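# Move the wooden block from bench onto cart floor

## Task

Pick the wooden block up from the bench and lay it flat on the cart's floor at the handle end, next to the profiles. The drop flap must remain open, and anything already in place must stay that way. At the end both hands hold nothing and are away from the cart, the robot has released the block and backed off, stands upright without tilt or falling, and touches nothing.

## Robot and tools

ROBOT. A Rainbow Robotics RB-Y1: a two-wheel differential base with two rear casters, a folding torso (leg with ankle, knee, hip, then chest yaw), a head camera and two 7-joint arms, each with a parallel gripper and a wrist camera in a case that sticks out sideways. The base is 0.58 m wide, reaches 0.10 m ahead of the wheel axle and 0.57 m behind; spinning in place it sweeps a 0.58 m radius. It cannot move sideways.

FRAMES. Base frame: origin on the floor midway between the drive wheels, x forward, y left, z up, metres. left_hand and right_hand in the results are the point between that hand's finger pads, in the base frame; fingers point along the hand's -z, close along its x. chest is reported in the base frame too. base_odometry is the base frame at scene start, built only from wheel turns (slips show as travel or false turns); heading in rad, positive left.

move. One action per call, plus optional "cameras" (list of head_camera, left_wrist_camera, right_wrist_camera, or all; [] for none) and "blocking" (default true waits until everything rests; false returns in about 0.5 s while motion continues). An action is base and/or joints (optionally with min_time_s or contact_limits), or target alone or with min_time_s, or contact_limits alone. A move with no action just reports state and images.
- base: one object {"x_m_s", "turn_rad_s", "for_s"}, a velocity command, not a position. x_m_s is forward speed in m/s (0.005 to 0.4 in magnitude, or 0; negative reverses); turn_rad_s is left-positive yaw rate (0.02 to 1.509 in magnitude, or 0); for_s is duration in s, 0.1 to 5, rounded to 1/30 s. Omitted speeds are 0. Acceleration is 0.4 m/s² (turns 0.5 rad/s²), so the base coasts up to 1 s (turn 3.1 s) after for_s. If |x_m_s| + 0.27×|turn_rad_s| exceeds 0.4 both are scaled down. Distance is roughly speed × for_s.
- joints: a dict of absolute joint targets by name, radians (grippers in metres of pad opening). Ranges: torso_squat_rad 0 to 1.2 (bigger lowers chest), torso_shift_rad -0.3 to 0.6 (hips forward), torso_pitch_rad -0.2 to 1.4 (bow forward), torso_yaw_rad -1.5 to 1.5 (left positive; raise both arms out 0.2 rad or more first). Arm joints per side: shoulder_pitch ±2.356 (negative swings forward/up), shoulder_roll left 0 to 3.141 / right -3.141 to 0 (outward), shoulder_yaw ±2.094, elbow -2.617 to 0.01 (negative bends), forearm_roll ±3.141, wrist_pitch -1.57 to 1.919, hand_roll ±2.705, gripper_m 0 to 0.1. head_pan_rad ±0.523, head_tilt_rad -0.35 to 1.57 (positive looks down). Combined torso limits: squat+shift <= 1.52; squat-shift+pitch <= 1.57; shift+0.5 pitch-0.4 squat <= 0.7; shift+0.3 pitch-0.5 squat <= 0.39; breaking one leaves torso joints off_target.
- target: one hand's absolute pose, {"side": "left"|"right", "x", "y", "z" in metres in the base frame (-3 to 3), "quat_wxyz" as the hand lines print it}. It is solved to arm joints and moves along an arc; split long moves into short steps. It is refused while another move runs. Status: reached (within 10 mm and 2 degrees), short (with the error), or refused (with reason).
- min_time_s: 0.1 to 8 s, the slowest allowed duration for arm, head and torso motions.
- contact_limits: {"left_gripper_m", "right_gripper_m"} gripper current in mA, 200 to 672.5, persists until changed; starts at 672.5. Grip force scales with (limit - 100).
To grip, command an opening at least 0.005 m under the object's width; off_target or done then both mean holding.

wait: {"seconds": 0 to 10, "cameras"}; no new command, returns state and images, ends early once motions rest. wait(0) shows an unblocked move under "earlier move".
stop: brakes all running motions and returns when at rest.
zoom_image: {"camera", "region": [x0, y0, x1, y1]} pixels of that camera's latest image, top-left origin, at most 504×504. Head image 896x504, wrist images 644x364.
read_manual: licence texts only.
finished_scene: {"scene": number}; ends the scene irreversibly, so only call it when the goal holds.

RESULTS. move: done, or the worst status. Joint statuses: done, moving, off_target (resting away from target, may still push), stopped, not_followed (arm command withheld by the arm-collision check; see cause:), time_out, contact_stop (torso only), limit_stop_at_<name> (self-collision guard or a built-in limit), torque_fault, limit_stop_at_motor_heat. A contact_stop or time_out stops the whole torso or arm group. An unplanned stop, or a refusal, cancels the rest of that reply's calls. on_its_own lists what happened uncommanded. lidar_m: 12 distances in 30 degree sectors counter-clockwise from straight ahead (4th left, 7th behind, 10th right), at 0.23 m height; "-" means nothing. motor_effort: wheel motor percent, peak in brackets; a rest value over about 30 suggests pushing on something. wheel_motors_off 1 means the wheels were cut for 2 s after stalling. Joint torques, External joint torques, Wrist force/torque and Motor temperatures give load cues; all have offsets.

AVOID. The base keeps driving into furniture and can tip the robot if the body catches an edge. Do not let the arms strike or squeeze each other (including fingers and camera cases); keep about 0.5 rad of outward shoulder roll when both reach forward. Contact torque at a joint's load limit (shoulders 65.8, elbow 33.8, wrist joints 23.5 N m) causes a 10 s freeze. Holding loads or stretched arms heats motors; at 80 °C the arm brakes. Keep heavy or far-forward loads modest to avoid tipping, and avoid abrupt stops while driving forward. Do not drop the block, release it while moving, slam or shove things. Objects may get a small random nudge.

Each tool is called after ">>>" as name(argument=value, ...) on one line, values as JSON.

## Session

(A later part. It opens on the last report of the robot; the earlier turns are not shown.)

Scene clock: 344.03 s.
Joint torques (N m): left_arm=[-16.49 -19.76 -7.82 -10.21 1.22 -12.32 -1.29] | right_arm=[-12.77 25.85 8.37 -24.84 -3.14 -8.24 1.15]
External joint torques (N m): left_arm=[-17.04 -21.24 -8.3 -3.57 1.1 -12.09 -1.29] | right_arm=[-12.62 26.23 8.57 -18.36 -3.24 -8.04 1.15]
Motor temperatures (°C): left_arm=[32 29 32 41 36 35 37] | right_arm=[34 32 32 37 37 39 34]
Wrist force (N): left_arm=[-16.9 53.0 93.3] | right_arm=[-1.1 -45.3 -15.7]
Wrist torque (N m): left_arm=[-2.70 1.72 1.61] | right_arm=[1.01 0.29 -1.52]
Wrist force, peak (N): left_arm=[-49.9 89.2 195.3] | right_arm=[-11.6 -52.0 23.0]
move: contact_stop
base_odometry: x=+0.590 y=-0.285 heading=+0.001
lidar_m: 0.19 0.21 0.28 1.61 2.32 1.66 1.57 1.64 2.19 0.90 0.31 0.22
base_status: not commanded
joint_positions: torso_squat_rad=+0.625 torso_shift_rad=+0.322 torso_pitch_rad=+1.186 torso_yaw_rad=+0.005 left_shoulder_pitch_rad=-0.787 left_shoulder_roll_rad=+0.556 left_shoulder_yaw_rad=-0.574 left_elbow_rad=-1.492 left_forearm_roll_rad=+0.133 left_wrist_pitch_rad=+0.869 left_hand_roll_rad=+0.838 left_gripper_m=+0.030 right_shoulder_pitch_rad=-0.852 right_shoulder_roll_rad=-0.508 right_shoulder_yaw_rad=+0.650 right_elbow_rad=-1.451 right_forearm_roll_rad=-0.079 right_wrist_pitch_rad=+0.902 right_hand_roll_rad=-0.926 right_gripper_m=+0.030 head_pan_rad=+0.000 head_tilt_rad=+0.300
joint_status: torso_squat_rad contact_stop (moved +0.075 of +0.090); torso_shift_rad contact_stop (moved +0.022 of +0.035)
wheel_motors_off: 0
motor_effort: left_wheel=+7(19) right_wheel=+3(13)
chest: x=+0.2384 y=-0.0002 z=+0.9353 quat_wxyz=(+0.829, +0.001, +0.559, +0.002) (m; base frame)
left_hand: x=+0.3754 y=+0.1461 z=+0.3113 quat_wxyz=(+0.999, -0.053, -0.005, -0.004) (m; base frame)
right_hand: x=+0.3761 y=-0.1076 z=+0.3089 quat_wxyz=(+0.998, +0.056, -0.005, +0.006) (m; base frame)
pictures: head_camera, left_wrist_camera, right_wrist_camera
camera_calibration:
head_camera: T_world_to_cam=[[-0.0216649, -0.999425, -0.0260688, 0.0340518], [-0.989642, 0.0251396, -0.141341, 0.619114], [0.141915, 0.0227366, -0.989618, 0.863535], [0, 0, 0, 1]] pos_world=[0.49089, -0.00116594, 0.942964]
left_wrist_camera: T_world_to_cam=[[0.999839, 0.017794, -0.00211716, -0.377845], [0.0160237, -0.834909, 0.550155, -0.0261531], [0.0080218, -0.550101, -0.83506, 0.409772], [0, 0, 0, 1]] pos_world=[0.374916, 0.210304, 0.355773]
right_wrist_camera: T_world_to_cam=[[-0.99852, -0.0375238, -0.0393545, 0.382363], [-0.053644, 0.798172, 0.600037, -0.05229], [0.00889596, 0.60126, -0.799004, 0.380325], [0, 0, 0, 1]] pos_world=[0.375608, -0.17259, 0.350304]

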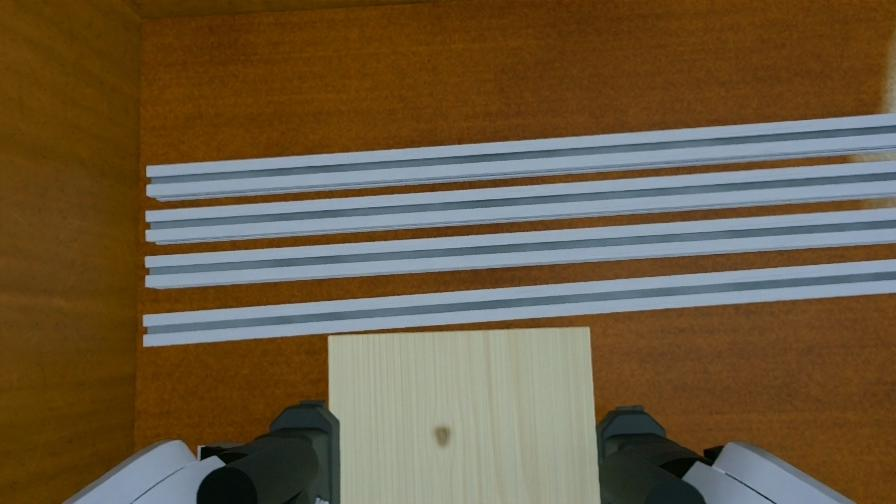

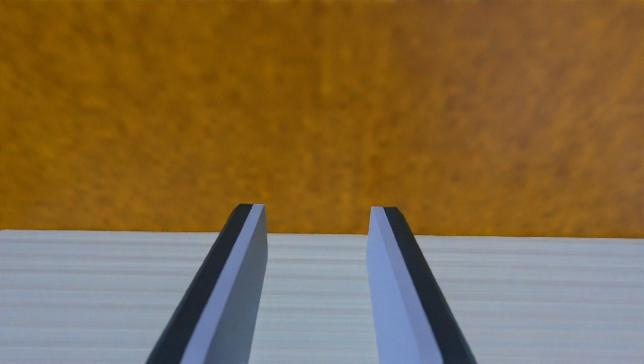

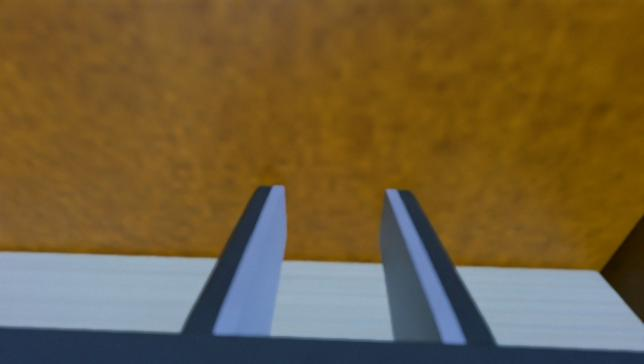

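>>> move(joints={"torso_squat_rad":0.615}, min_time_s=1)

>>> zoom_image(camera="head_camera", region=[130, 240, 630, 504])

Scene clock: 349.93 s.
Joint torques (N m): left_arm=[-10.79 -19.47 -7.93 -20.7 3.73 -8.18 -1.01] | right_arm=[-10.69 25.73 8.6 -23.21 -3.22 -7.21 1.29]
External joint torques (N m): left_arm=[-11.39 -20.92 -8.38 -14.08 3.61 -7.95 -1.01] | right_arm=[-10.61 26.11 8.78 -16.74 -3.32 -7.02 1.29]
Motor temperatures (°C): left_arm=[32 29 32 40 36 36 37] | right_arm=[34 32 32 37 37 39 34]
Wrist force (N): left_arm=[-1.3 41.9 -10.2] | right_arm=[0.5 -40.4 -11.5]
Wrist torque (N m): left_arm=[-0.93 0.21 0.94] | right_arm=[0.93 0.31 -1.57]
Wrist force, peak (N): left_arm=[-16.8 53.4 94.9] | right_arm=[-0.7 -46.1 -15.4]
move: done
base_odometry: x=+0.590 y=-0.285 heading=+0.001
lidar_m: 0.20 0.19 0.27 1.62 2.32 1.65 1.56 1.63 2.18 4.44 0.30 0.21
base_status: not commanded
joint_positions: torso_squat_rad=+0.615 torso_shift_rad=+0.323 torso_pitch_rad=+1.189 torso_yaw_rad=+0.004 left_shoulder_pitch_rad=-0.789 left_shoulder_roll_rad=+0.556 left_shoulder_yaw_rad=-0.574 left_elbow_rad=-1.489 left_forearm_roll_rad=+0.132 left_wrist_pitch_rad=+0.868 left_hand_roll_rad=+0.838 left_gripper_m=+0.030 right_shoulder_pitch_rad=-0.852 right_shoulder_roll_rad=-0.508 right_shoulder_yaw_rad=+0.650 right_elbow_rad=-1.452 right_forearm_roll_rad=-0.079 right_wrist_pitch_rad=+0.902 right_hand_roll_rad=-0.926 right_gripper_m=+0.030 head_pan_rad=+0.000 head_tilt_rad=+0.300
joint_status: all done
wheel_motors_off: 0
motor_effort: left_wheel=+0(8) right_wheel=+4(5)
chest: x=+0.2407 y=+0.0000 z=+0.9380 quat_wxyz=(+0.829, +0.001, +0.560, +0.002) (m; base frame)
left_hand: x=+0.3764 y=+0.1462 z=+0.3130 quat_wxyz=(+0.999, -0.052, -0.003, -0.004) (m; base frame)
right_hand: x=+0.3769 y=-0.1077 z=+0.3115 quat_wxyz=(+0.998, +0.056, -0.004, +0.006) (m; base frame)
pictures: head_camera, left_wrist_camera, right_wrist_camera
camera_calibration:
head_camera: T_world_to_cam=[[-0.021852, -0.999446, -0.0251119, 0.0335464], [-0.990049, 0.0251255, -0.138463, 0.619256], [0.139018, 0.0218363, -0.990049, 0.867015], [0, 0, 0, 1]] pos_world=[0.493296, -0.00096372, 0.944975]
left_wrist_camera: T_world_to_cam=[[0.999843, 0.0172011, -0.00424459, -0.378055], [0.0167008, -0.835068, 0.549893, -0.0272889], [0.00591426, -0.549878, -0.835224, 0.412073], [0, 0, 0, 1]] pos_world=[0.376014, 0.210305, 0.357574]
right_wrist_camera: T_world_to_cam=[[-0.998609, -0.0374149, -0.0371506, 0.382721], [-0.0522312, 0.798285, 0.600011, -0.0541645], [0.00720741, 0.601117, -0.799129, 0.383035], [0, 0, 0, 1]] pos_world=[0.376599, -0.17269, 0.352812]

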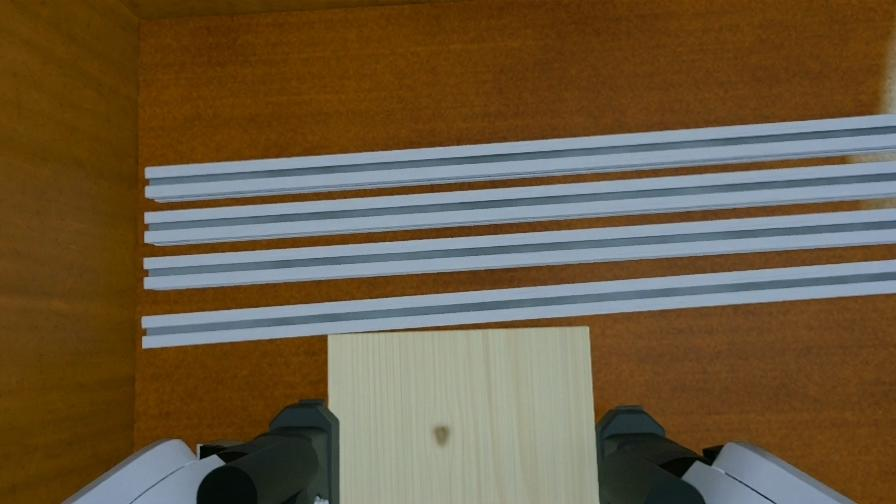

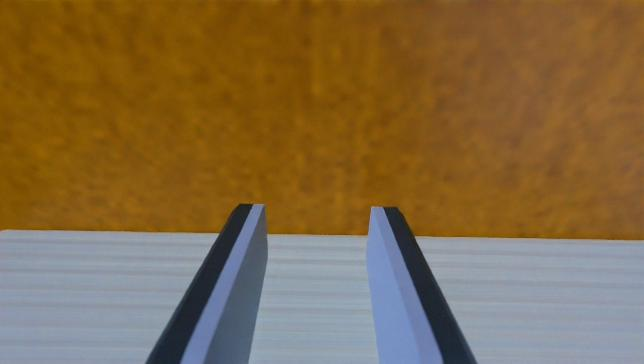

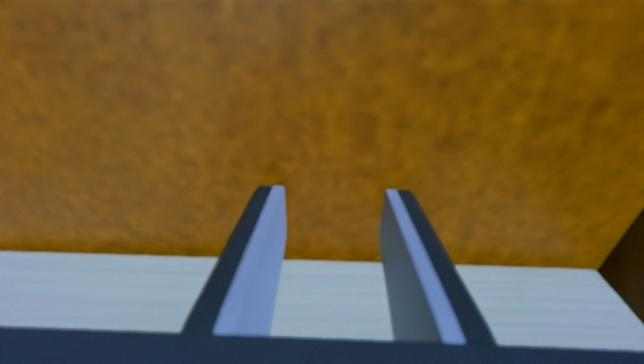

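Scaled by 1.008 from the camera's 896x504 image, which has a finer 1280x720 frame.

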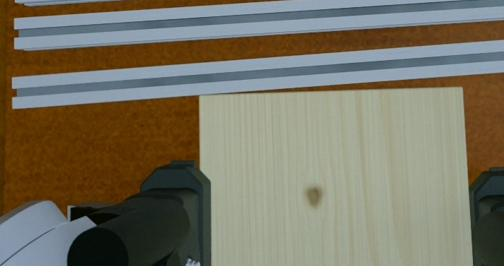

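>>> move(joints={"torso_squat_rad":0.59}, min_time_s=1, cameras=[])

>>> move(base={"x_m_s":-0.03,"for_s":0.43})

>>> zoom_image(camera="head_camera", region=[130, 240, 630, 504])

Scene clock: 354.10 s.
Joint torques (N m): left_arm=[-10.55 -19.5 -7.92 -21.2 3.87 -8.09 -1.04] | right_arm=[-10.76 25.75 8.36 -22.97 -3.22 -7.17 1.11]
External joint torques (N m): left_arm=[-11.16 -20.95 -8.37 -14.58 3.75 -7.86 -1.03] | right_arm=[-10.69 26.13 8.54 -16.5 -3.32 -6.98 1.11]
Motor temperatures (°C): left_arm=[31 29 32 40 35 36 37] | right_arm=[34 32 32 37 37 39 34]
Wrist force (N): left_arm=[0.0 43.0 -15.4] | right_arm=[-0.2 -39.5 -11.9]
Wrist torque (N m): left_arm=[-0.94 0.17 0.94] | right_arm=[0.90 0.23 -1.56]
Wrist force, peak (N): left_arm=[-0.6 43.2 -15.5] | right_arm=[-0.2 -40.9 -12.1]
move: done
base_odometry: x=+0.590 y=-0.285 heading=+0.001
lidar_m: 0.20 0.21 0.28 1.61 2.32 1.65 1.57 1.64 2.19 4.45 0.29 0.21
base_status: not commanded
joint_positions: torso_squat_rad=+0.590 torso_shift_rad=+0.323 torso_pitch_rad=+1.189 torso_yaw_rad=+0.004 left_shoulder_pitch_rad=-0.789 left_shoulder_roll_rad=+0.556 left_shoulder_yaw_rad=-0.574 left_elbow_rad=-1.489 left_forearm_roll_rad=+0.132 left_wrist_pitch_rad=+0.868 left_hand_roll_rad=+0.838 left_gripper_m=+0.030 right_shoulder_pitch_rad=-0.852 right_shoulder_roll_rad=-0.508 right_shoulder_yaw_rad=+0.650 right_elbow_rad=-1.452 right_forearm_roll_rad=-0.079 right_wrist_pitch_rad=+0.902 right_hand_roll_rad=-0.926 right_gripper_m=+0.030 head_pan_rad=+0.000 head_tilt_rad=+0.300
joint_status: all done
wheel_motors_off: 0
motor_effort: left_wheel=-1(2) right_wheel=+3(4)
chest: x=+0.2440 y=+0.0000 z=+0.9474 quat_wxyz=(+0.828, +0.001, +0.560, +0.002) (m; base frame)
left_hand: x=+0.3795 y=+0.1462 z=+0.3223 quat_wxyz=(+0.999, -0.052, -0.003, -0.004) (m; base frame)
right_hand: x=+0.3801 y=-0.1076 z=+0.3208 quat_wxyz=(+0.998, +0.056, -0.004, +0.006) (m; base frame)
pictures: none
No camera images: "cameras" was empty.

Scene clock: 355.20 s.
Joint torques (N m): left_arm=[-8.9 -20.17 -9.54 -21.48 4.52 -7.78 -1.17] | right_arm=[-6.67 25.38 9.47 -20.91 -4.02 -6.43 1.12]
External joint torques (N m): left_arm=[-9.49 -21.63 -10 -14.85 4.4 -7.55 -1.17] | right_arm=[-6.56 25.76 9.66 -14.43 -4.12 -6.23 1.12]
Motor temperatures (°C): left_arm=[31 29 32 40 35 36 37] | right_arm=[34 32 32 37 37 39 34]
Wrist force (N): left_arm=[1.6 43.4 -14.6] | right_arm=[4.8 -40.5 -10.0]
Wrist torque (N m): left_arm=[-0.91 0.02 0.99] | right_arm=[0.99 0.32 -1.52]
Wrist force, peak (N): left_arm=[4.5 45.7 -14.8] | right_arm=[5.3 -42.0 -8.0]
move: done
base_odometry: x=+0.577 y=-0.285 heading=+0.001
lidar_m: 0.20 0.22 0.29 1.62 2.29 1.63 1.56 1.62 2.18 4.50 0.33 0.23
base_status: done (sent for 0.43 of 0.43 s)
joint_positions: torso_squat_rad=+0.590 torso_shift_rad=+0.323 torso_pitch_rad=+1.189 torso_yaw_rad=+0.004 left_shoulder_pitch_rad=-0.789 left_shoulder_roll_rad=+0.556 left_shoulder_yaw_rad=-0.574 left_elbow_rad=-1.489 left_forearm_roll_rad=+0.132 left_wrist_pitch_rad=+0.868 left_hand_roll_rad=+0.838 left_gripper_m=+0.030 right_shoulder_pitch_rad=-0.853 right_shoulder_roll_rad=-0.508 right_shoulder_yaw_rad=+0.650 right_elbow_rad=-1.452 right_forearm_roll_rad=-0.079 right_wrist_pitch_rad=+0.902 right_hand_roll_rad=-0.926 right_gripper_m=+0.030 head_pan_rad=+0.000 head_tilt_rad=+0.300
joint_status: not commanded
wheel_motors_off: 0
motor_effort: left_wheel=-2(23) right_wheel=+0(19)
chest: x=+0.2439 y=+0.0000 z=+0.9475 quat_wxyz=(+0.829, +0.001, +0.560, +0.002) (m; base frame)
left_hand: x=+0.3801 y=+0.1464 z=+0.3225 quat_wxyz=(+0.999, -0.052, -0.004, -0.004) (m; base frame)
right_hand: x=+0.3810 y=-0.1073 z=+0.3212 quat_wxyz=(+0.998, +0.057, -0.004, +0.006) (m; base frame)
pictures: head_camera, left_wrist_camera, right_wrist_camera
camera_calibration:
head_camera: T_world_to_cam=[[-0.0218576, -0.999448, -0.025014, 0.0337623], [-0.990035, 0.0251197, -0.138564, 0.62373], [0.139116, 0.021736, -0.990037, 0.875929], [0, 0, 0, 1]] pos_world=[0.496396, -0.000963485, 0.954474]
left_wrist_camera: T_world_to_cam=[[0.999843, 0.0174004, -0.00340978, -0.381967], [0.0164096, -0.835188, 0.54972, -0.032206], [0.00671754, -0.549689, -0.835342, 0.419794], [0, 0, 0, 1]] pos_world=[0.379615, 0.210504, 0.367073]
right_wrist_camera: T_world_to_cam=[[-0.998545, -0.037362, -0.0388949, 0.387711], [-0.053243, 0.797863, 0.600483, -0.0598726], [0.00859751, 0.60168, -0.798691, 0.38998], [0, 0, 0, 1]] pos_world=[0.380606, -0.172387, 0.362506]

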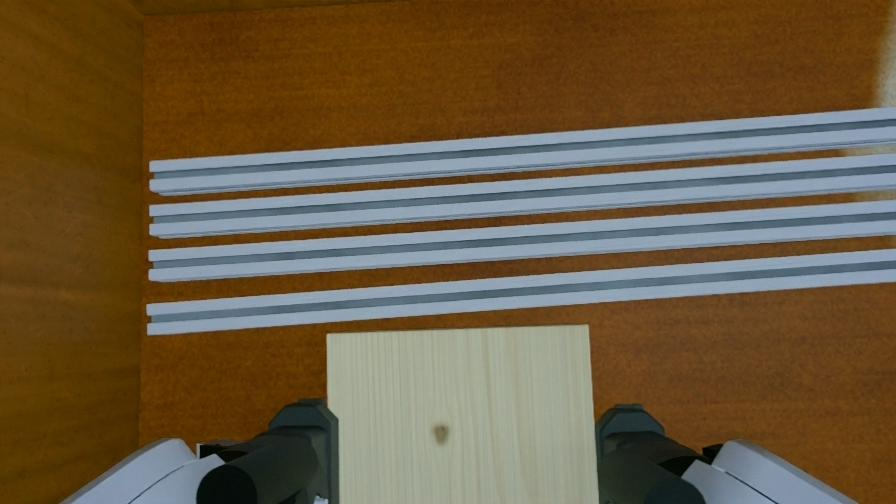

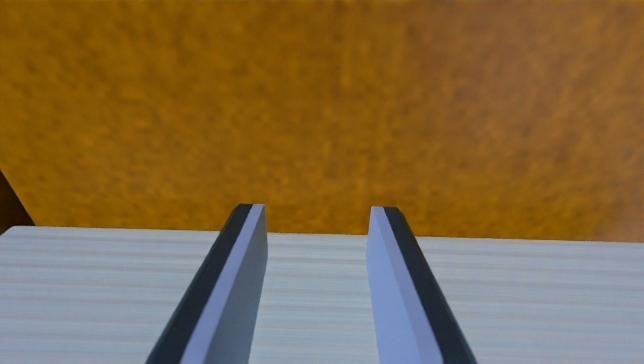

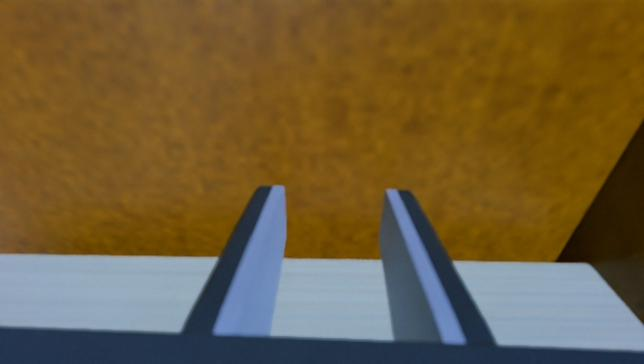

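Scaled by 1.008 from the camera's 896x504 image, which has a finer 1280x720 frame.

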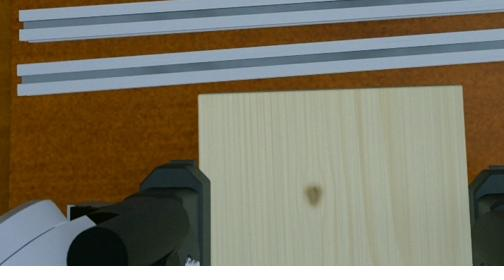

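>>> move(joints={"torso_squat_rad":0.63,"torso_shift_rad":0.331}, min_time_s=2)

>>> move(joints={"torso_squat_rad":0.65,"torso_shift_rad":0.336}, min_time_s=2)

Scene clock: 359.50 s.
Joint torques (N m): left_arm=[-10.61 -22.15 -12.58 -2.39 -0.53 -15.28 -2.39] | right_arm=[-7.46 28.85 10.97 -20.63 -4.76 -8.09 1.14]
External joint torques (N m): left_arm=[-11.03 -23.67 -13.11 4.29 -0.64 -15.04 -2.39] | right_arm=[-7.18 29.26 11.22 -14.12 -4.86 -7.88 1.14]
Motor temperatures (°C): left_arm=[31 29 32 40 35 36 37] | right_arm=[34 32 32 37 37 39 34]
Wrist force (N): left_arm=[-7.1 66.4 167.1] | right_arm=[0.7 -55.4 21.3]
Wrist torque (N m): left_arm=[-4.06 6.99 2.66] | right_arm=[2.31 -0.27 -1.63]
Wrist force, peak (N): left_arm=[-7.5 67.0 167.6] | right_arm=[0.5 -55.9 21.4]
move: done
base_odometry: x=+0.577 y=-0.285 heading=+0.001
lidar_m: 0.20 0.21 0.30 1.62 2.30 1.63 1.55 1.62 2.17 4.51 0.32 0.22
base_status: not commanded
joint_positions: torso_squat_rad=+0.630 torso_shift_rad=+0.329 torso_pitch_rad=+1.183 torso_yaw_rad=+0.005 left_shoulder_pitch_rad=-0.789 left_shoulder_roll_rad=+0.556 left_shoulder_yaw_rad=-0.573 left_elbow_rad=-1.494 left_forearm_roll_rad=+0.133 left_wrist_pitch_rad=+0.870 left_hand_roll_rad=+0.839 left_gripper_m=+0.030 right_shoulder_pitch_rad=-0.853 right_shoulder_roll_rad=-0.509 right_shoulder_yaw_rad=+0.649 right_elbow_rad=-1.452 right_forearm_roll_rad=-0.079 right_wrist_pitch_rad=+0.902 right_hand_roll_rad=-0.926 right_gripper_m=+0.030 head_pan_rad=+0.000 head_tilt_rad=+0.300
joint_status: all done
wheel_motors_off: 0
motor_effort: left_wheel=-1(5) right_wheel=-3(5)
chest: x=+0.2409 y=-0.0003 z=+0.9328 quat_wxyz=(+0.830, +0.002, +0.557, +0.002) (m; base frame)
left_hand: x=+0.3816 y=+0.1460 z=+0.3098 quat_wxyz=(+0.999, -0.053, -0.007, -0.004) (m; base frame)
right_hand: x=+0.3820 y=-0.1075 z=+0.3071 quat_wxyz=(+0.998, +0.057, -0.008, +0.006) (m; base frame)
pictures: head_camera, left_wrist_camera, right_wrist_camera
camera_calibration:
head_camera: T_world_to_cam=[[-0.0215431, -0.999418, -0.0264313, 0.0342464], [-0.98921, 0.0251401, -0.144331, 0.624058], [0.144911, 0.0230368, -0.989176, 0.859682], [0, 0, 0, 1]] pos_world=[0.493484, -0.00126669, 0.941353]
left_wrist_camera: T_world_to_cam=[[0.999819, 0.018713, 0.00352584, -0.385932], [0.0136789, -0.834606, 0.550678, -0.024944], [0.0132475, -0.55053, -0.83471, 0.406334], [0, 0, 0, 1]] pos_world=[0.38082, 0.210103, 0.354268]
right_wrist_camera: T_world_to_cam=[[-0.998278, -0.037509, -0.0450935, 0.389918], [-0.0570881, 0.797824, 0.600181, -0.0496906], [0.0134645, 0.601722, -0.798592, 0.377013], [0, 0, 0, 1]] pos_world=[0.381334, -0.172588, 0.348486]

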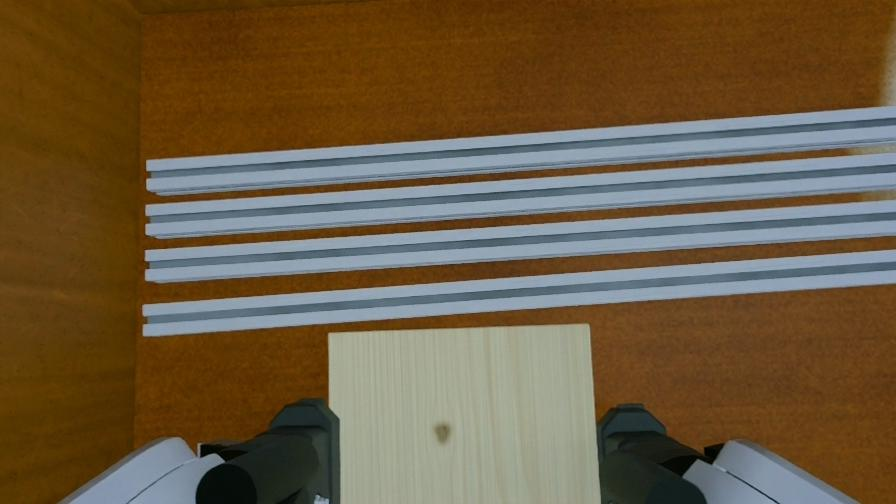

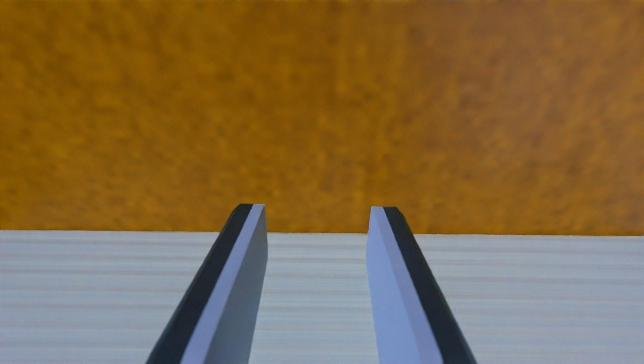

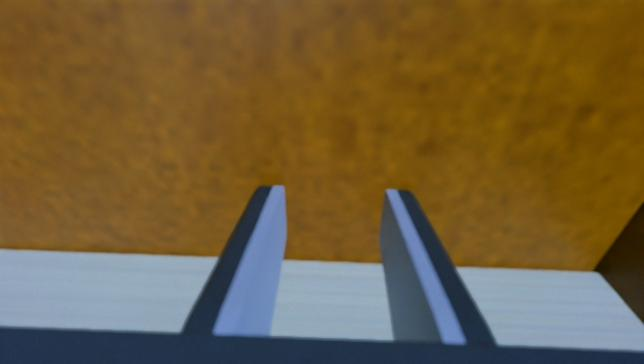

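Scene clock: 360.70 s.
Joint torques (N m): left_arm=[-11.4 -19.79 -9.98 -9.91 1.13 -10.97 -1.31] | right_arm=[-10.05 28.63 10.78 -24.47 -4.1 -8.2 1.34]
External joint torques (N m): left_arm=[-11.67 -21.38 -10.58 -3.22 1.03 -10.72 -1.31] | right_arm=[-9.61 29.07 11.08 -17.93 -4.22 -7.98 1.34]
Motor temperatures (°C): left_arm=[31 29 32 40 35 36 37] | right_arm=[34 32 32 37 37 39 34]
Wrist force (N): left_arm=[-7.7 49.8 80.1] | right_arm=[1.6 -47.3 -12.6]
Wrist torque (N m): left_arm=[-2.61 2.72 1.20] | right_arm=[1.16 0.38 -1.73]
Wrist force, peak (N): left_arm=[-9.8 72.6 195.3] | right_arm=[-2.5 -57.5 26.9]
move: contact_stop
base_odometry: x=+0.577 y=-0.285 heading=+0.001
lidar_m: 0.20 0.22 0.30 1.63 2.29 1.63 1.55 1.62 2.17 4.51 0.33 0.23
base_status: not commanded
joint_positions: torso_squat_rad=+0.634 torso_shift_rad=+0.326 torso_pitch_rad=+1.175 torso_yaw_rad=+0.007 left_shoulder_pitch_rad=-0.789 left_shoulder_roll_rad=+0.556 left_shoulder_yaw_rad=-0.573 left_elbow_rad=-1.492 left_forearm_roll_rad=+0.133 left_wrist_pitch_rad=+0.869 left_hand_roll_rad=+0.838 left_gripper_m=+0.030 right_shoulder_pitch_rad=-0.853 right_shoulder_roll_rad=-0.508 right_shoulder_yaw_rad=+0.649 right_elbow_rad=-1.451 right_forearm_roll_rad=-0.079 right_wrist_pitch_rad=+0.902 right_hand_roll_rad=-0.926 right_gripper_m=+0.030 head_pan_rad=+0.000 head_tilt_rad=+0.300
joint_status: torso_squat_rad contact_stop (moved +0.004 of +0.020); torso_shift_rad contact_stop (moved -0.003 of +0.007)
wheel_motors_off: 0
on_its_own: torso_pitch_rad is held at +1.177, not at your +1.200, since a contact_stop
motor_effort: left_wheel=+3(11) right_wheel=+0(14)
chest: x=+0.2381 y=-0.0002 z=+0.9340 quat_wxyz=(+0.832, +0.002, +0.554, +0.003) (m; base frame)
left_hand: x=+0.3829 y=+0.1470 z=+0.3119 quat_wxyz=(+0.999, -0.052, -0.011, -0.004) (m; base frame)
right_hand: x=+0.3835 y=-0.1068 z=+0.3090 quat_wxyz=(+0.998, +0.057, -0.011, +0.007) (m; base frame)
pictures: head_camera, left_wrist_camera, right_wrist_camera
camera_calibration:
head_camera: T_world_to_cam=[[-0.0206477, -0.999397, -0.0279207, 0.0355278], [-0.98804, 0.0246655, -0.15221, 0.628393], [0.152807, 0.024444, -0.987954, 0.858224], [0, 0, 0, 1]] pos_world=[0.490469, -0.00097164, 0.944525]
left_wrist_camera: T_world_to_cam=[[0.999766, 0.01882, 0.0107095, -0.389526], [0.00984199, -0.835482, 0.54943, -0.0232895], [0.0192878, -0.549196, -0.835471, 0.406468], [0, 0, 0, 1]] pos_world=[0.381824, 0.211104, 0.35656]
right_wrist_camera: T_world_to_cam=[[-0.997935, -0.0380554, -0.0517401, 0.39336], [-0.0615288, 0.797515, 0.600153, -0.0496511], [0.0184244, 0.602098, -0.79821, 0.376109], [0, 0, 0, 1]] pos_world=[0.382563, -0.171887, 0.350365]

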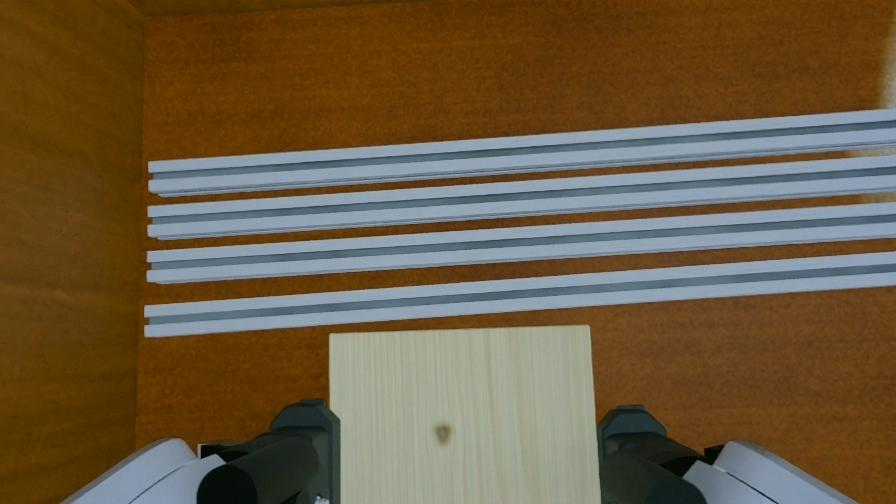

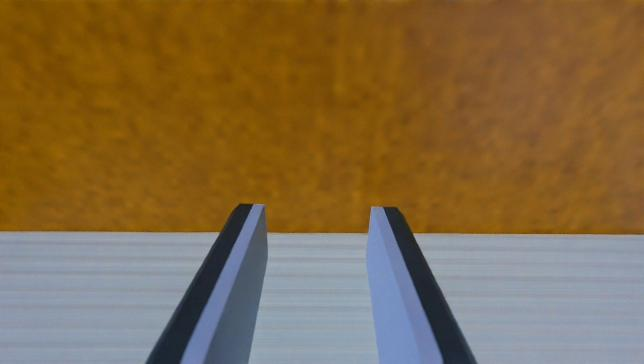

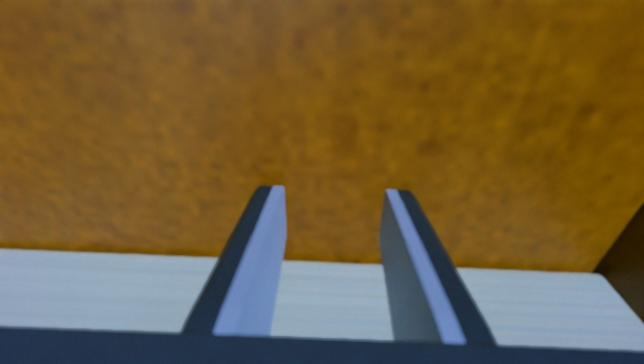

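>>> move(joints={"torso_squat_rad":0.618}, min_time_s=1, cameras=[])

>>> move(joints={"left_shoulder_roll_rad":0.64,"right_shoulder_roll_rad":-0.59}, min_time_s=1.5)

Scene clock: 364.97 s.
Joint torques (N m): left_arm=[-10.28 -19.51 -9.07 -20.69 3.85 -7.96 -1.19] | right_arm=[-9.66 25.46 9.45 -23.02 -3.41 -7.09 1.36]
External joint torques (N m): left_arm=[-10.64 -21.07 -9.64 -14.03 3.75 -7.71 -1.18] | right_arm=[-9.3 25.87 9.72 -16.49 -3.52 -6.88 1.36]
Motor temperatures (°C): left_arm=[31 29 32 40 35 36 37] | right_arm=[34 33 32 37 36 39 34]
Wrist force (N): left_arm=[0.5 42.4 -13.6] | right_arm=[-0.3 -39.9 -11.6]
Wrist torque (N m): left_arm=[-0.94 0.27 0.94] | right_arm=[0.95 0.23 -1.40]
Wrist force, peak (N): left_arm=[-7.3 49.7 80.9] | right_arm=[1.9 -48.3 -13.2]
move: done
base_odometry: x=+0.577 y=-0.285 heading=+0.001
lidar_m: 0.21 0.22 0.30 1.62 2.29 1.63 1.56 1.62 2.17 4.51 0.32 0.22
base_status: not commanded
joint_positions: torso_squat_rad=+0.618 torso_shift_rad=+0.327 torso_pitch_rad=+1.178 torso_yaw_rad=+0.006 left_shoulder_pitch_rad=-0.789 left_shoulder_roll_rad=+0.556 left_shoulder_yaw_rad=-0.574 left_elbow_rad=-1.489 left_forearm_roll_rad=+0.132 left_wrist_pitch_rad=+0.868 left_hand_roll_rad=+0.838 left_gripper_m=+0.030 right_shoulder_pitch_rad=-0.853 right_shoulder_roll_rad=-0.508 right_shoulder_yaw_rad=+0.649 right_elbow_rad=-1.452 right_forearm_roll_rad=-0.079 right_wrist_pitch_rad=+0.902 right_hand_roll_rad=-0.926 right_gripper_m=+0.030 head_pan_rad=+0.000 head_tilt_rad=+0.300
joint_status: all done
wheel_motors_off: 0
on_its_own: torso_pitch_rad is held at +1.177, not at your +1.200, since a contact_stop
motor_effort: left_wheel=+2(4) right_wheel=+1(2)
chest: x=+0.2412 y=+0.0000 z=+0.9393 quat_wxyz=(+0.832, +0.002, +0.555, +0.002) (m; base frame)
left_hand: x=+0.3839 y=+0.1475 z=+0.3162 quat_wxyz=(+0.999, -0.052, -0.009, -0.004) (m; base frame)
right_hand: x=+0.3847 y=-0.1064 z=+0.3141 quat_wxyz=(+0.998, +0.057, -0.009, +0.007) (m; base frame)
pictures: none
No camera images: "cameras" was empty.

Scene clock: 366.77 s.
Joint torques (N m): left_arm=[-0.09 4.46 1.27 -6.91 0.3 -0.72 -0.26] | right_arm=[-1.71 -3.27 0.38 -7.06 -0.2 -0.22 0.22]
External joint torques (N m): left_arm=[-0.39 1.21 0.02 -0.63 0.29 -0.55 -0.26] | right_arm=[-1.33 -1.12 1.29 -0.88 -0.4 -0.08 0.22]
Motor temperatures (°C): left_arm=[31 29 32 40 35 36 37] | right_arm=[34 32 32 37 36 39 34]
Wrist force (N): left_arm=[0.9 2.5 -7.8] | right_arm=[-0.6 2.9 -4.6]
Wrist torque (N m): left_arm=[-0.44 0.21 0.08] | right_arm=[-0.29 0.08 -0.08]
Wrist force, peak (N): left_arm=[1.1 42.3 -13.8] | right_arm=[-0.4 -39.8 -12.6]
move: done
base_odometry: x=+0.577 y=-0.285 heading=+0.001
lidar_m: 0.20 0.21 0.31 1.62 2.28 1.62 1.55 1.63 2.16 4.49 0.32 0.22
base_status: not commanded
joint_positions: torso_squat_rad=+0.618 torso_shift_rad=+0.327 torso_pitch_rad=+1.177 torso_yaw_rad=+0.006 left_shoulder_pitch_rad=-0.791 left_shoulder_roll_rad=+0.639 left_shoulder_yaw_rad=-0.576 left_elbow_rad=-1.493 left_forearm_roll_rad=+0.133 left_wrist_pitch_rad=+0.866 left_hand_roll_rad=+0.838 left_gripper_m=+0.030 right_shoulder_pitch_rad=-0.855 right_shoulder_roll_rad=-0.590 right_shoulder_yaw_rad=+0.652 right_elbow_rad=-1.456 right_forearm_roll_rad=-0.080 right_wrist_pitch_rad=+0.900 right_hand_roll_rad=-0.926 right_gripper_m=+0.030 head_pan_rad=+0.000 head_tilt_rad=+0.300
joint_status: all done
wheel_motors_off: 0
on_its_own: torso_pitch_rad is held at +1.177, not at your +1.200, since a contact_stop
motor_effort: left_wheel=+0(2) right_wheel=+1(3)
chest: x=+0.2411 y=+0.0000 z=+0.9395 quat_wxyz=(+0.832, +0.002, +0.555, +0.002) (m; base frame)
left_hand: x=+0.3971 y=+0.1909 z=+0.3151 quat_wxyz=(+0.999, -0.018, -0.020, -0.023) (m; base frame)
right_hand: x=+0.3978 y=-0.1505 z=+0.3103 quat_wxyz=(+0.999, +0.023, -0.021, +0.022) (m; base frame)
pictures: head_camera, left_wrist_camera, right_wrist_camera
camera_calibration:
head_camera: T_world_to_cam=[[-0.0208199, -0.999417, -0.0270755, 0.0352112], [-0.988405, 0.0246494, -0.149824, 0.630019], [0.150404, 0.0236422, -0.988342, 0.864163], [0, 0, 0, 1]] pos_world=[0.493474, -0.000769676, 0.949434]
left_wrist_camera: T_world_to_cam=[[0.999328, -0.0185607, 0.031593, -0.40385], [-0.0316705, -0.871158, 0.48998, 0.0535896], [0.0184281, -0.490651, -0.871161, 0.433276], [0, 0, 0, 1]] pos_world=[0.397291, 0.251777, 0.363954]
right_wrist_camera: T_world_to_cam=[[-0.994961, -0.0712574, -0.0705399, 0.405729], [-0.0982323, 0.833756, 0.543324, 0.0230553], [0.0200972, 0.547515, -0.836554, 0.406136], [0, 0, 0, 1]] pos_world=[0.397786, -0.212677, 0.355848]

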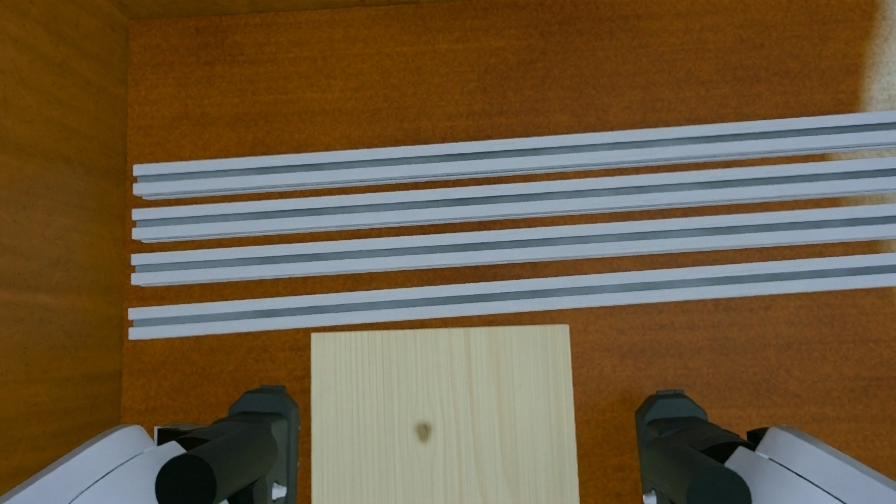

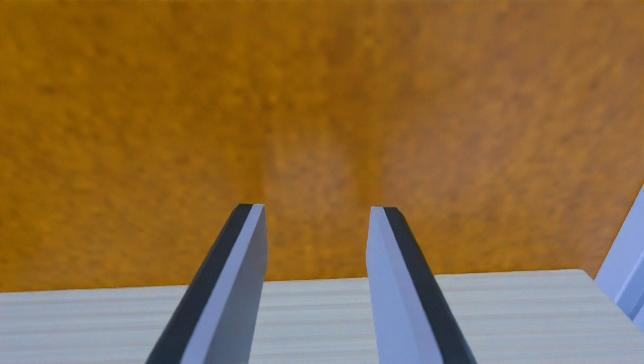

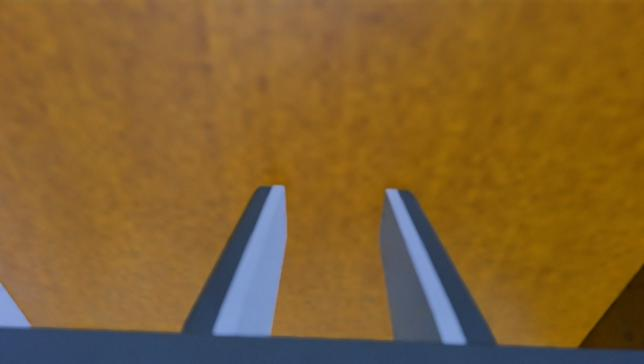

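>>> move(joints={"torso_squat_rad":0.58,"torso_shift_rad":0.34,"torso_pitch_rad":1.0,"left_forearm_roll_rad":0.312,"left_wrist_pitch_rad":1.003,"left_hand_roll_rad":0.752,"right_forearm_roll_rad":-0.269,"right_wrist_pitch_rad":1.0245,"right_hand_roll_rad":-0.839}, min_time_s=2)

>>> move(joints={"torso_squat_rad":0.46,"torso_shift_rad":0.35,"torso_pitch_rad":0.8625,"left_forearm_roll_rad":0.418,"left_wrist_pitch_rad":1.104,"left_hand_roll_rad":0.715,"right_forearm_roll_rad":-0.383,"right_wrist_pitch_rad":1.117,"right_hand_roll_rad":-0.799}, min_time_s=1.5, cameras=["head_camera"])

>>> zoom_image(camera="head_camera", region=[200, 150, 700, 504])

Scene clock: 375.17 s.
Joint torques (N m): left_arm=[-3.41 3.75 3 -6.98 0.37 0.05 -0.23] | right_arm=[-4.94 -4.78 -1.35 -7.35 -0.22 0.16 0.19]
External joint torques (N m): left_arm=[0.05 -0.64 0.29 -0.29 0.33 0.19 -0.23] | right_arm=[-0.84 -1.49 0.96 -0.85 -0.4 0.26 0.19]
Motor temperatures (°C): left_arm=[31 29 32 39 35 35 37] | right_arm=[34 32 32 36 36 38 34]
Wrist force (N): left_arm=[0.2 1.9 -8.0] | right_arm=[0.1 2.7 -4.4]
Wrist torque (N m): left_arm=[-0.39 0.14 0.12] | right_arm=[-0.32 0.14 -0.08]
Wrist force, peak (N): left_arm=[0.3 2.3 -8.5] | right_arm=[-0.6 2.6 -5.1]
move: done
base_odometry: x=+0.577 y=-0.285 heading=+0.001
lidar_m: 0.21 0.21 0.29 1.62 2.30 1.62 1.55 1.62 2.16 4.51 0.33 0.22
base_status: not commanded
joint_positions: torso_squat_rad=+0.580 torso_shift_rad=+0.340 torso_pitch_rad=+1.000 torso_yaw_rad=+0.006 left_shoulder_pitch_rad=-0.792 left_shoulder_roll_rad=+0.640 left_shoulder_yaw_rad=-0.576 left_elbow_rad=-1.493 left_forearm_roll_rad=+0.312 left_wrist_pitch_rad=+1.003 left_hand_roll_rad=+0.752 left_gripper_m=+0.030 right_shoulder_pitch_rad=-0.855 right_shoulder_roll_rad=-0.590 right_shoulder_yaw_rad=+0.652 right_elbow_rad=-1.456 right_forearm_roll_rad=-0.269 right_wrist_pitch_rad=+1.024 right_hand_roll_rad=-0.839 right_gripper_m=+0.030 head_pan_rad=+0.000 head_tilt_rad=+0.300
joint_status: all done
wheel_motors_off: 0
motor_effort: left_wheel=-1(1) right_wheel=+1(3)
chest: x=+0.2276 y=+0.0000 z=+0.9997 quat_wxyz=(+0.878, +0.001, +0.479, +0.003) (m; base frame)
left_hand: x=+0.4461 y=+0.1921 z=+0.4071 quat_wxyz=(+1.000, -0.016, -0.010, -0.016) (m; base frame)
right_hand: x=+0.4475 y=-0.1515 z=+0.4025 quat_wxyz=(+1.000, +0.021, -0.010, +0.016) (m; base frame)
pictures: head_camera, left_wrist_camera, right_wrist_camera
camera_calibration:
head_camera: T_world_to_cam=[[-0.0157257, -0.999417, -0.0303194, 0.0386447], [-0.946552, 0.0246506, -0.321609, 0.787981], [0.322169, 0.0236414, -0.946387, 0.844604], [0, 0, 0, 1]] pos_world=[0.474367, -0.00076967, 1.05392]
left_wrist_camera: T_world_to_cam=[[0.999939, -0.0046097, 0.00999527, -0.449763], [-0.00889336, -0.873416, 0.486894, 0.00258597], [0.00648559, -0.486953, -0.873404, 0.518697], [0, 0, 0, 1]] pos_world=[0.446395, 0.252767, 0.456269]
right_wrist_camera: T_world_to_cam=[[-0.997085, -0.0590904, -0.0482637, 0.455496], [-0.0758325, 0.837153, 0.541687, -0.0301964], [0.0083956, 0.543768, -0.839194, 0.488539], [0, 0, 0, 1]] pos_world=[0.447777, -0.213457, 0.44832]

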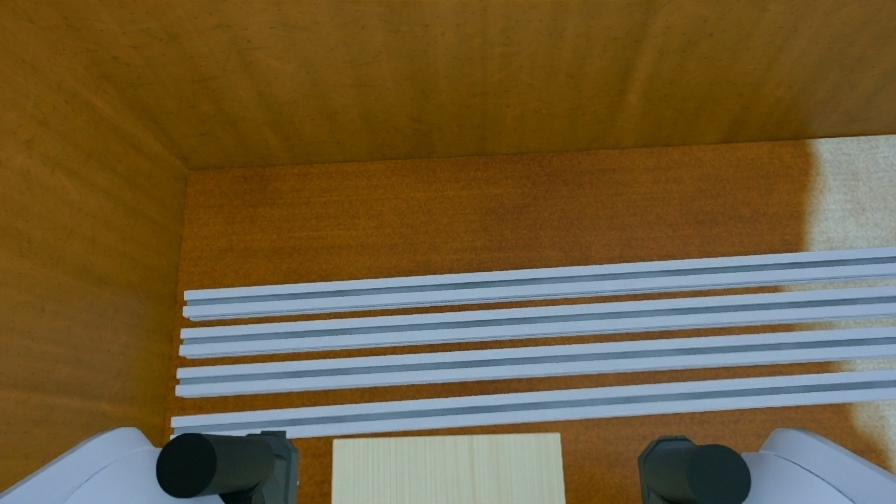

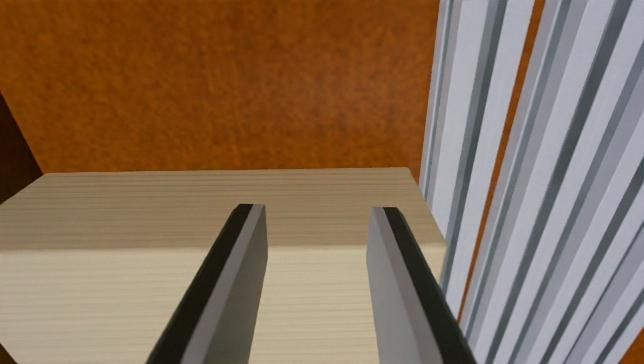

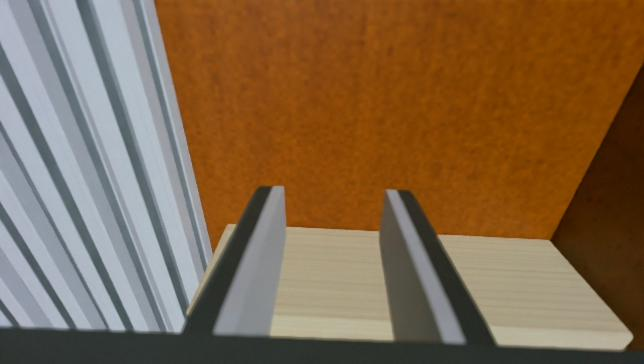

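Scene clock: 376.97 s.
Joint torques (N m): left_arm=[-6.06 4.01 4.25 -7.18 0.3 -0.02 -0.29] | right_arm=[-7.08 -5.28 -2.43 -7.48 -0.24 0.16 0.22]
External joint torques (N m): left_arm=[0.28 -1.18 0.46 -0.29 0.26 0.12 -0.29] | right_arm=[-0.13 -1.17 0.93 -0.84 -0.43 0.26 0.22]
Motor temperatures (°C): left_arm=[31 29 32 39 35 35 37] | right_arm=[34 32 32 36 36 38 34]
Wrist force (N): left_arm=[-0.2 2.2 -8.1] | right_arm=[-0.4 1.9 -4.7]
Wrist torque (N m): left_arm=[-0.39 0.07 0.12] | right_arm=[-0.19 0.08 -0.09]
Wrist force, peak (N): left_arm=[0.9 2.7 -8.3] | right_arm=[-0.6 2.2 -5.1]
move: done
base_odometry: x=+0.577 y=-0.285 heading=+0.001
lidar_m: 0.20 0.22 0.29 1.62 2.27 1.64 1.55 1.62 2.15 4.51 0.32 0.22
base_status: not commanded
joint_positions: torso_squat_rad=+0.460 torso_shift_rad=+0.350 torso_pitch_rad=+0.862 torso_yaw_rad=+0.006 left_shoulder_pitch_rad=-0.792 left_shoulder_roll_rad=+0.640 left_shoulder_yaw_rad=-0.576 left_elbow_rad=-1.493 left_forearm_roll_rad=+0.418 left_wrist_pitch_rad=+1.104 left_hand_roll_rad=+0.715 left_gripper_m=+0.030 right_shoulder_pitch_rad=-0.855 right_shoulder_roll_rad=-0.590 right_shoulder_yaw_rad=+0.652 right_elbow_rad=-1.456 right_forearm_roll_rad=-0.383 right_wrist_pitch_rad=+1.117 right_hand_roll_rad=-0.799 right_gripper_m=+0.030 head_pan_rad=+0.000 head_tilt_rad=+0.300
joint_status: all done
wheel_motors_off: 0
motor_effort: left_wheel=-1(2) right_wheel=+1(3)
chest: x=+0.2221 y=+0.0000 z=+1.0710 quat_wxyz=(+0.908, +0.001, +0.418, +0.003) (m; base frame)
left_hand: x=+0.4883 y=+0.1927 z=+0.5112 quat_wxyz=(+1.000, -0.014, -0.010, -0.010) (m; base frame)
right_hand: x=+0.4906 y=-0.1521 z=+0.5068 quat_wxyz=(+1.000, +0.020, -0.011, +0.011) (m; base frame)
pictures: head_camera
camera_calibration:
head_camera: T_world_to_cam=[[-0.0114214, -0.999416, -0.0321921, 0.0417712], [-0.893526, 0.0246526, -0.448335, 0.929597], [0.448867, 0.0236438, -0.893286, 0.82895], [0, 0, 0, 1]] pos_world=[0.459007, -0.000769671, 1.1586]

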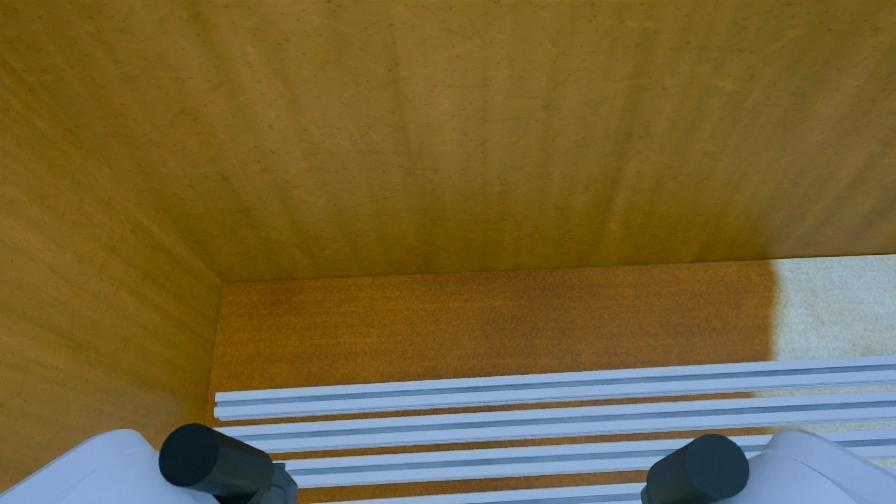

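Scaled by 1.008 from the camera's 896x504 image, which has a finer 1280x720 frame.

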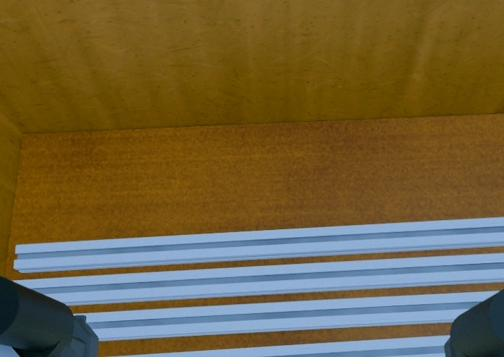

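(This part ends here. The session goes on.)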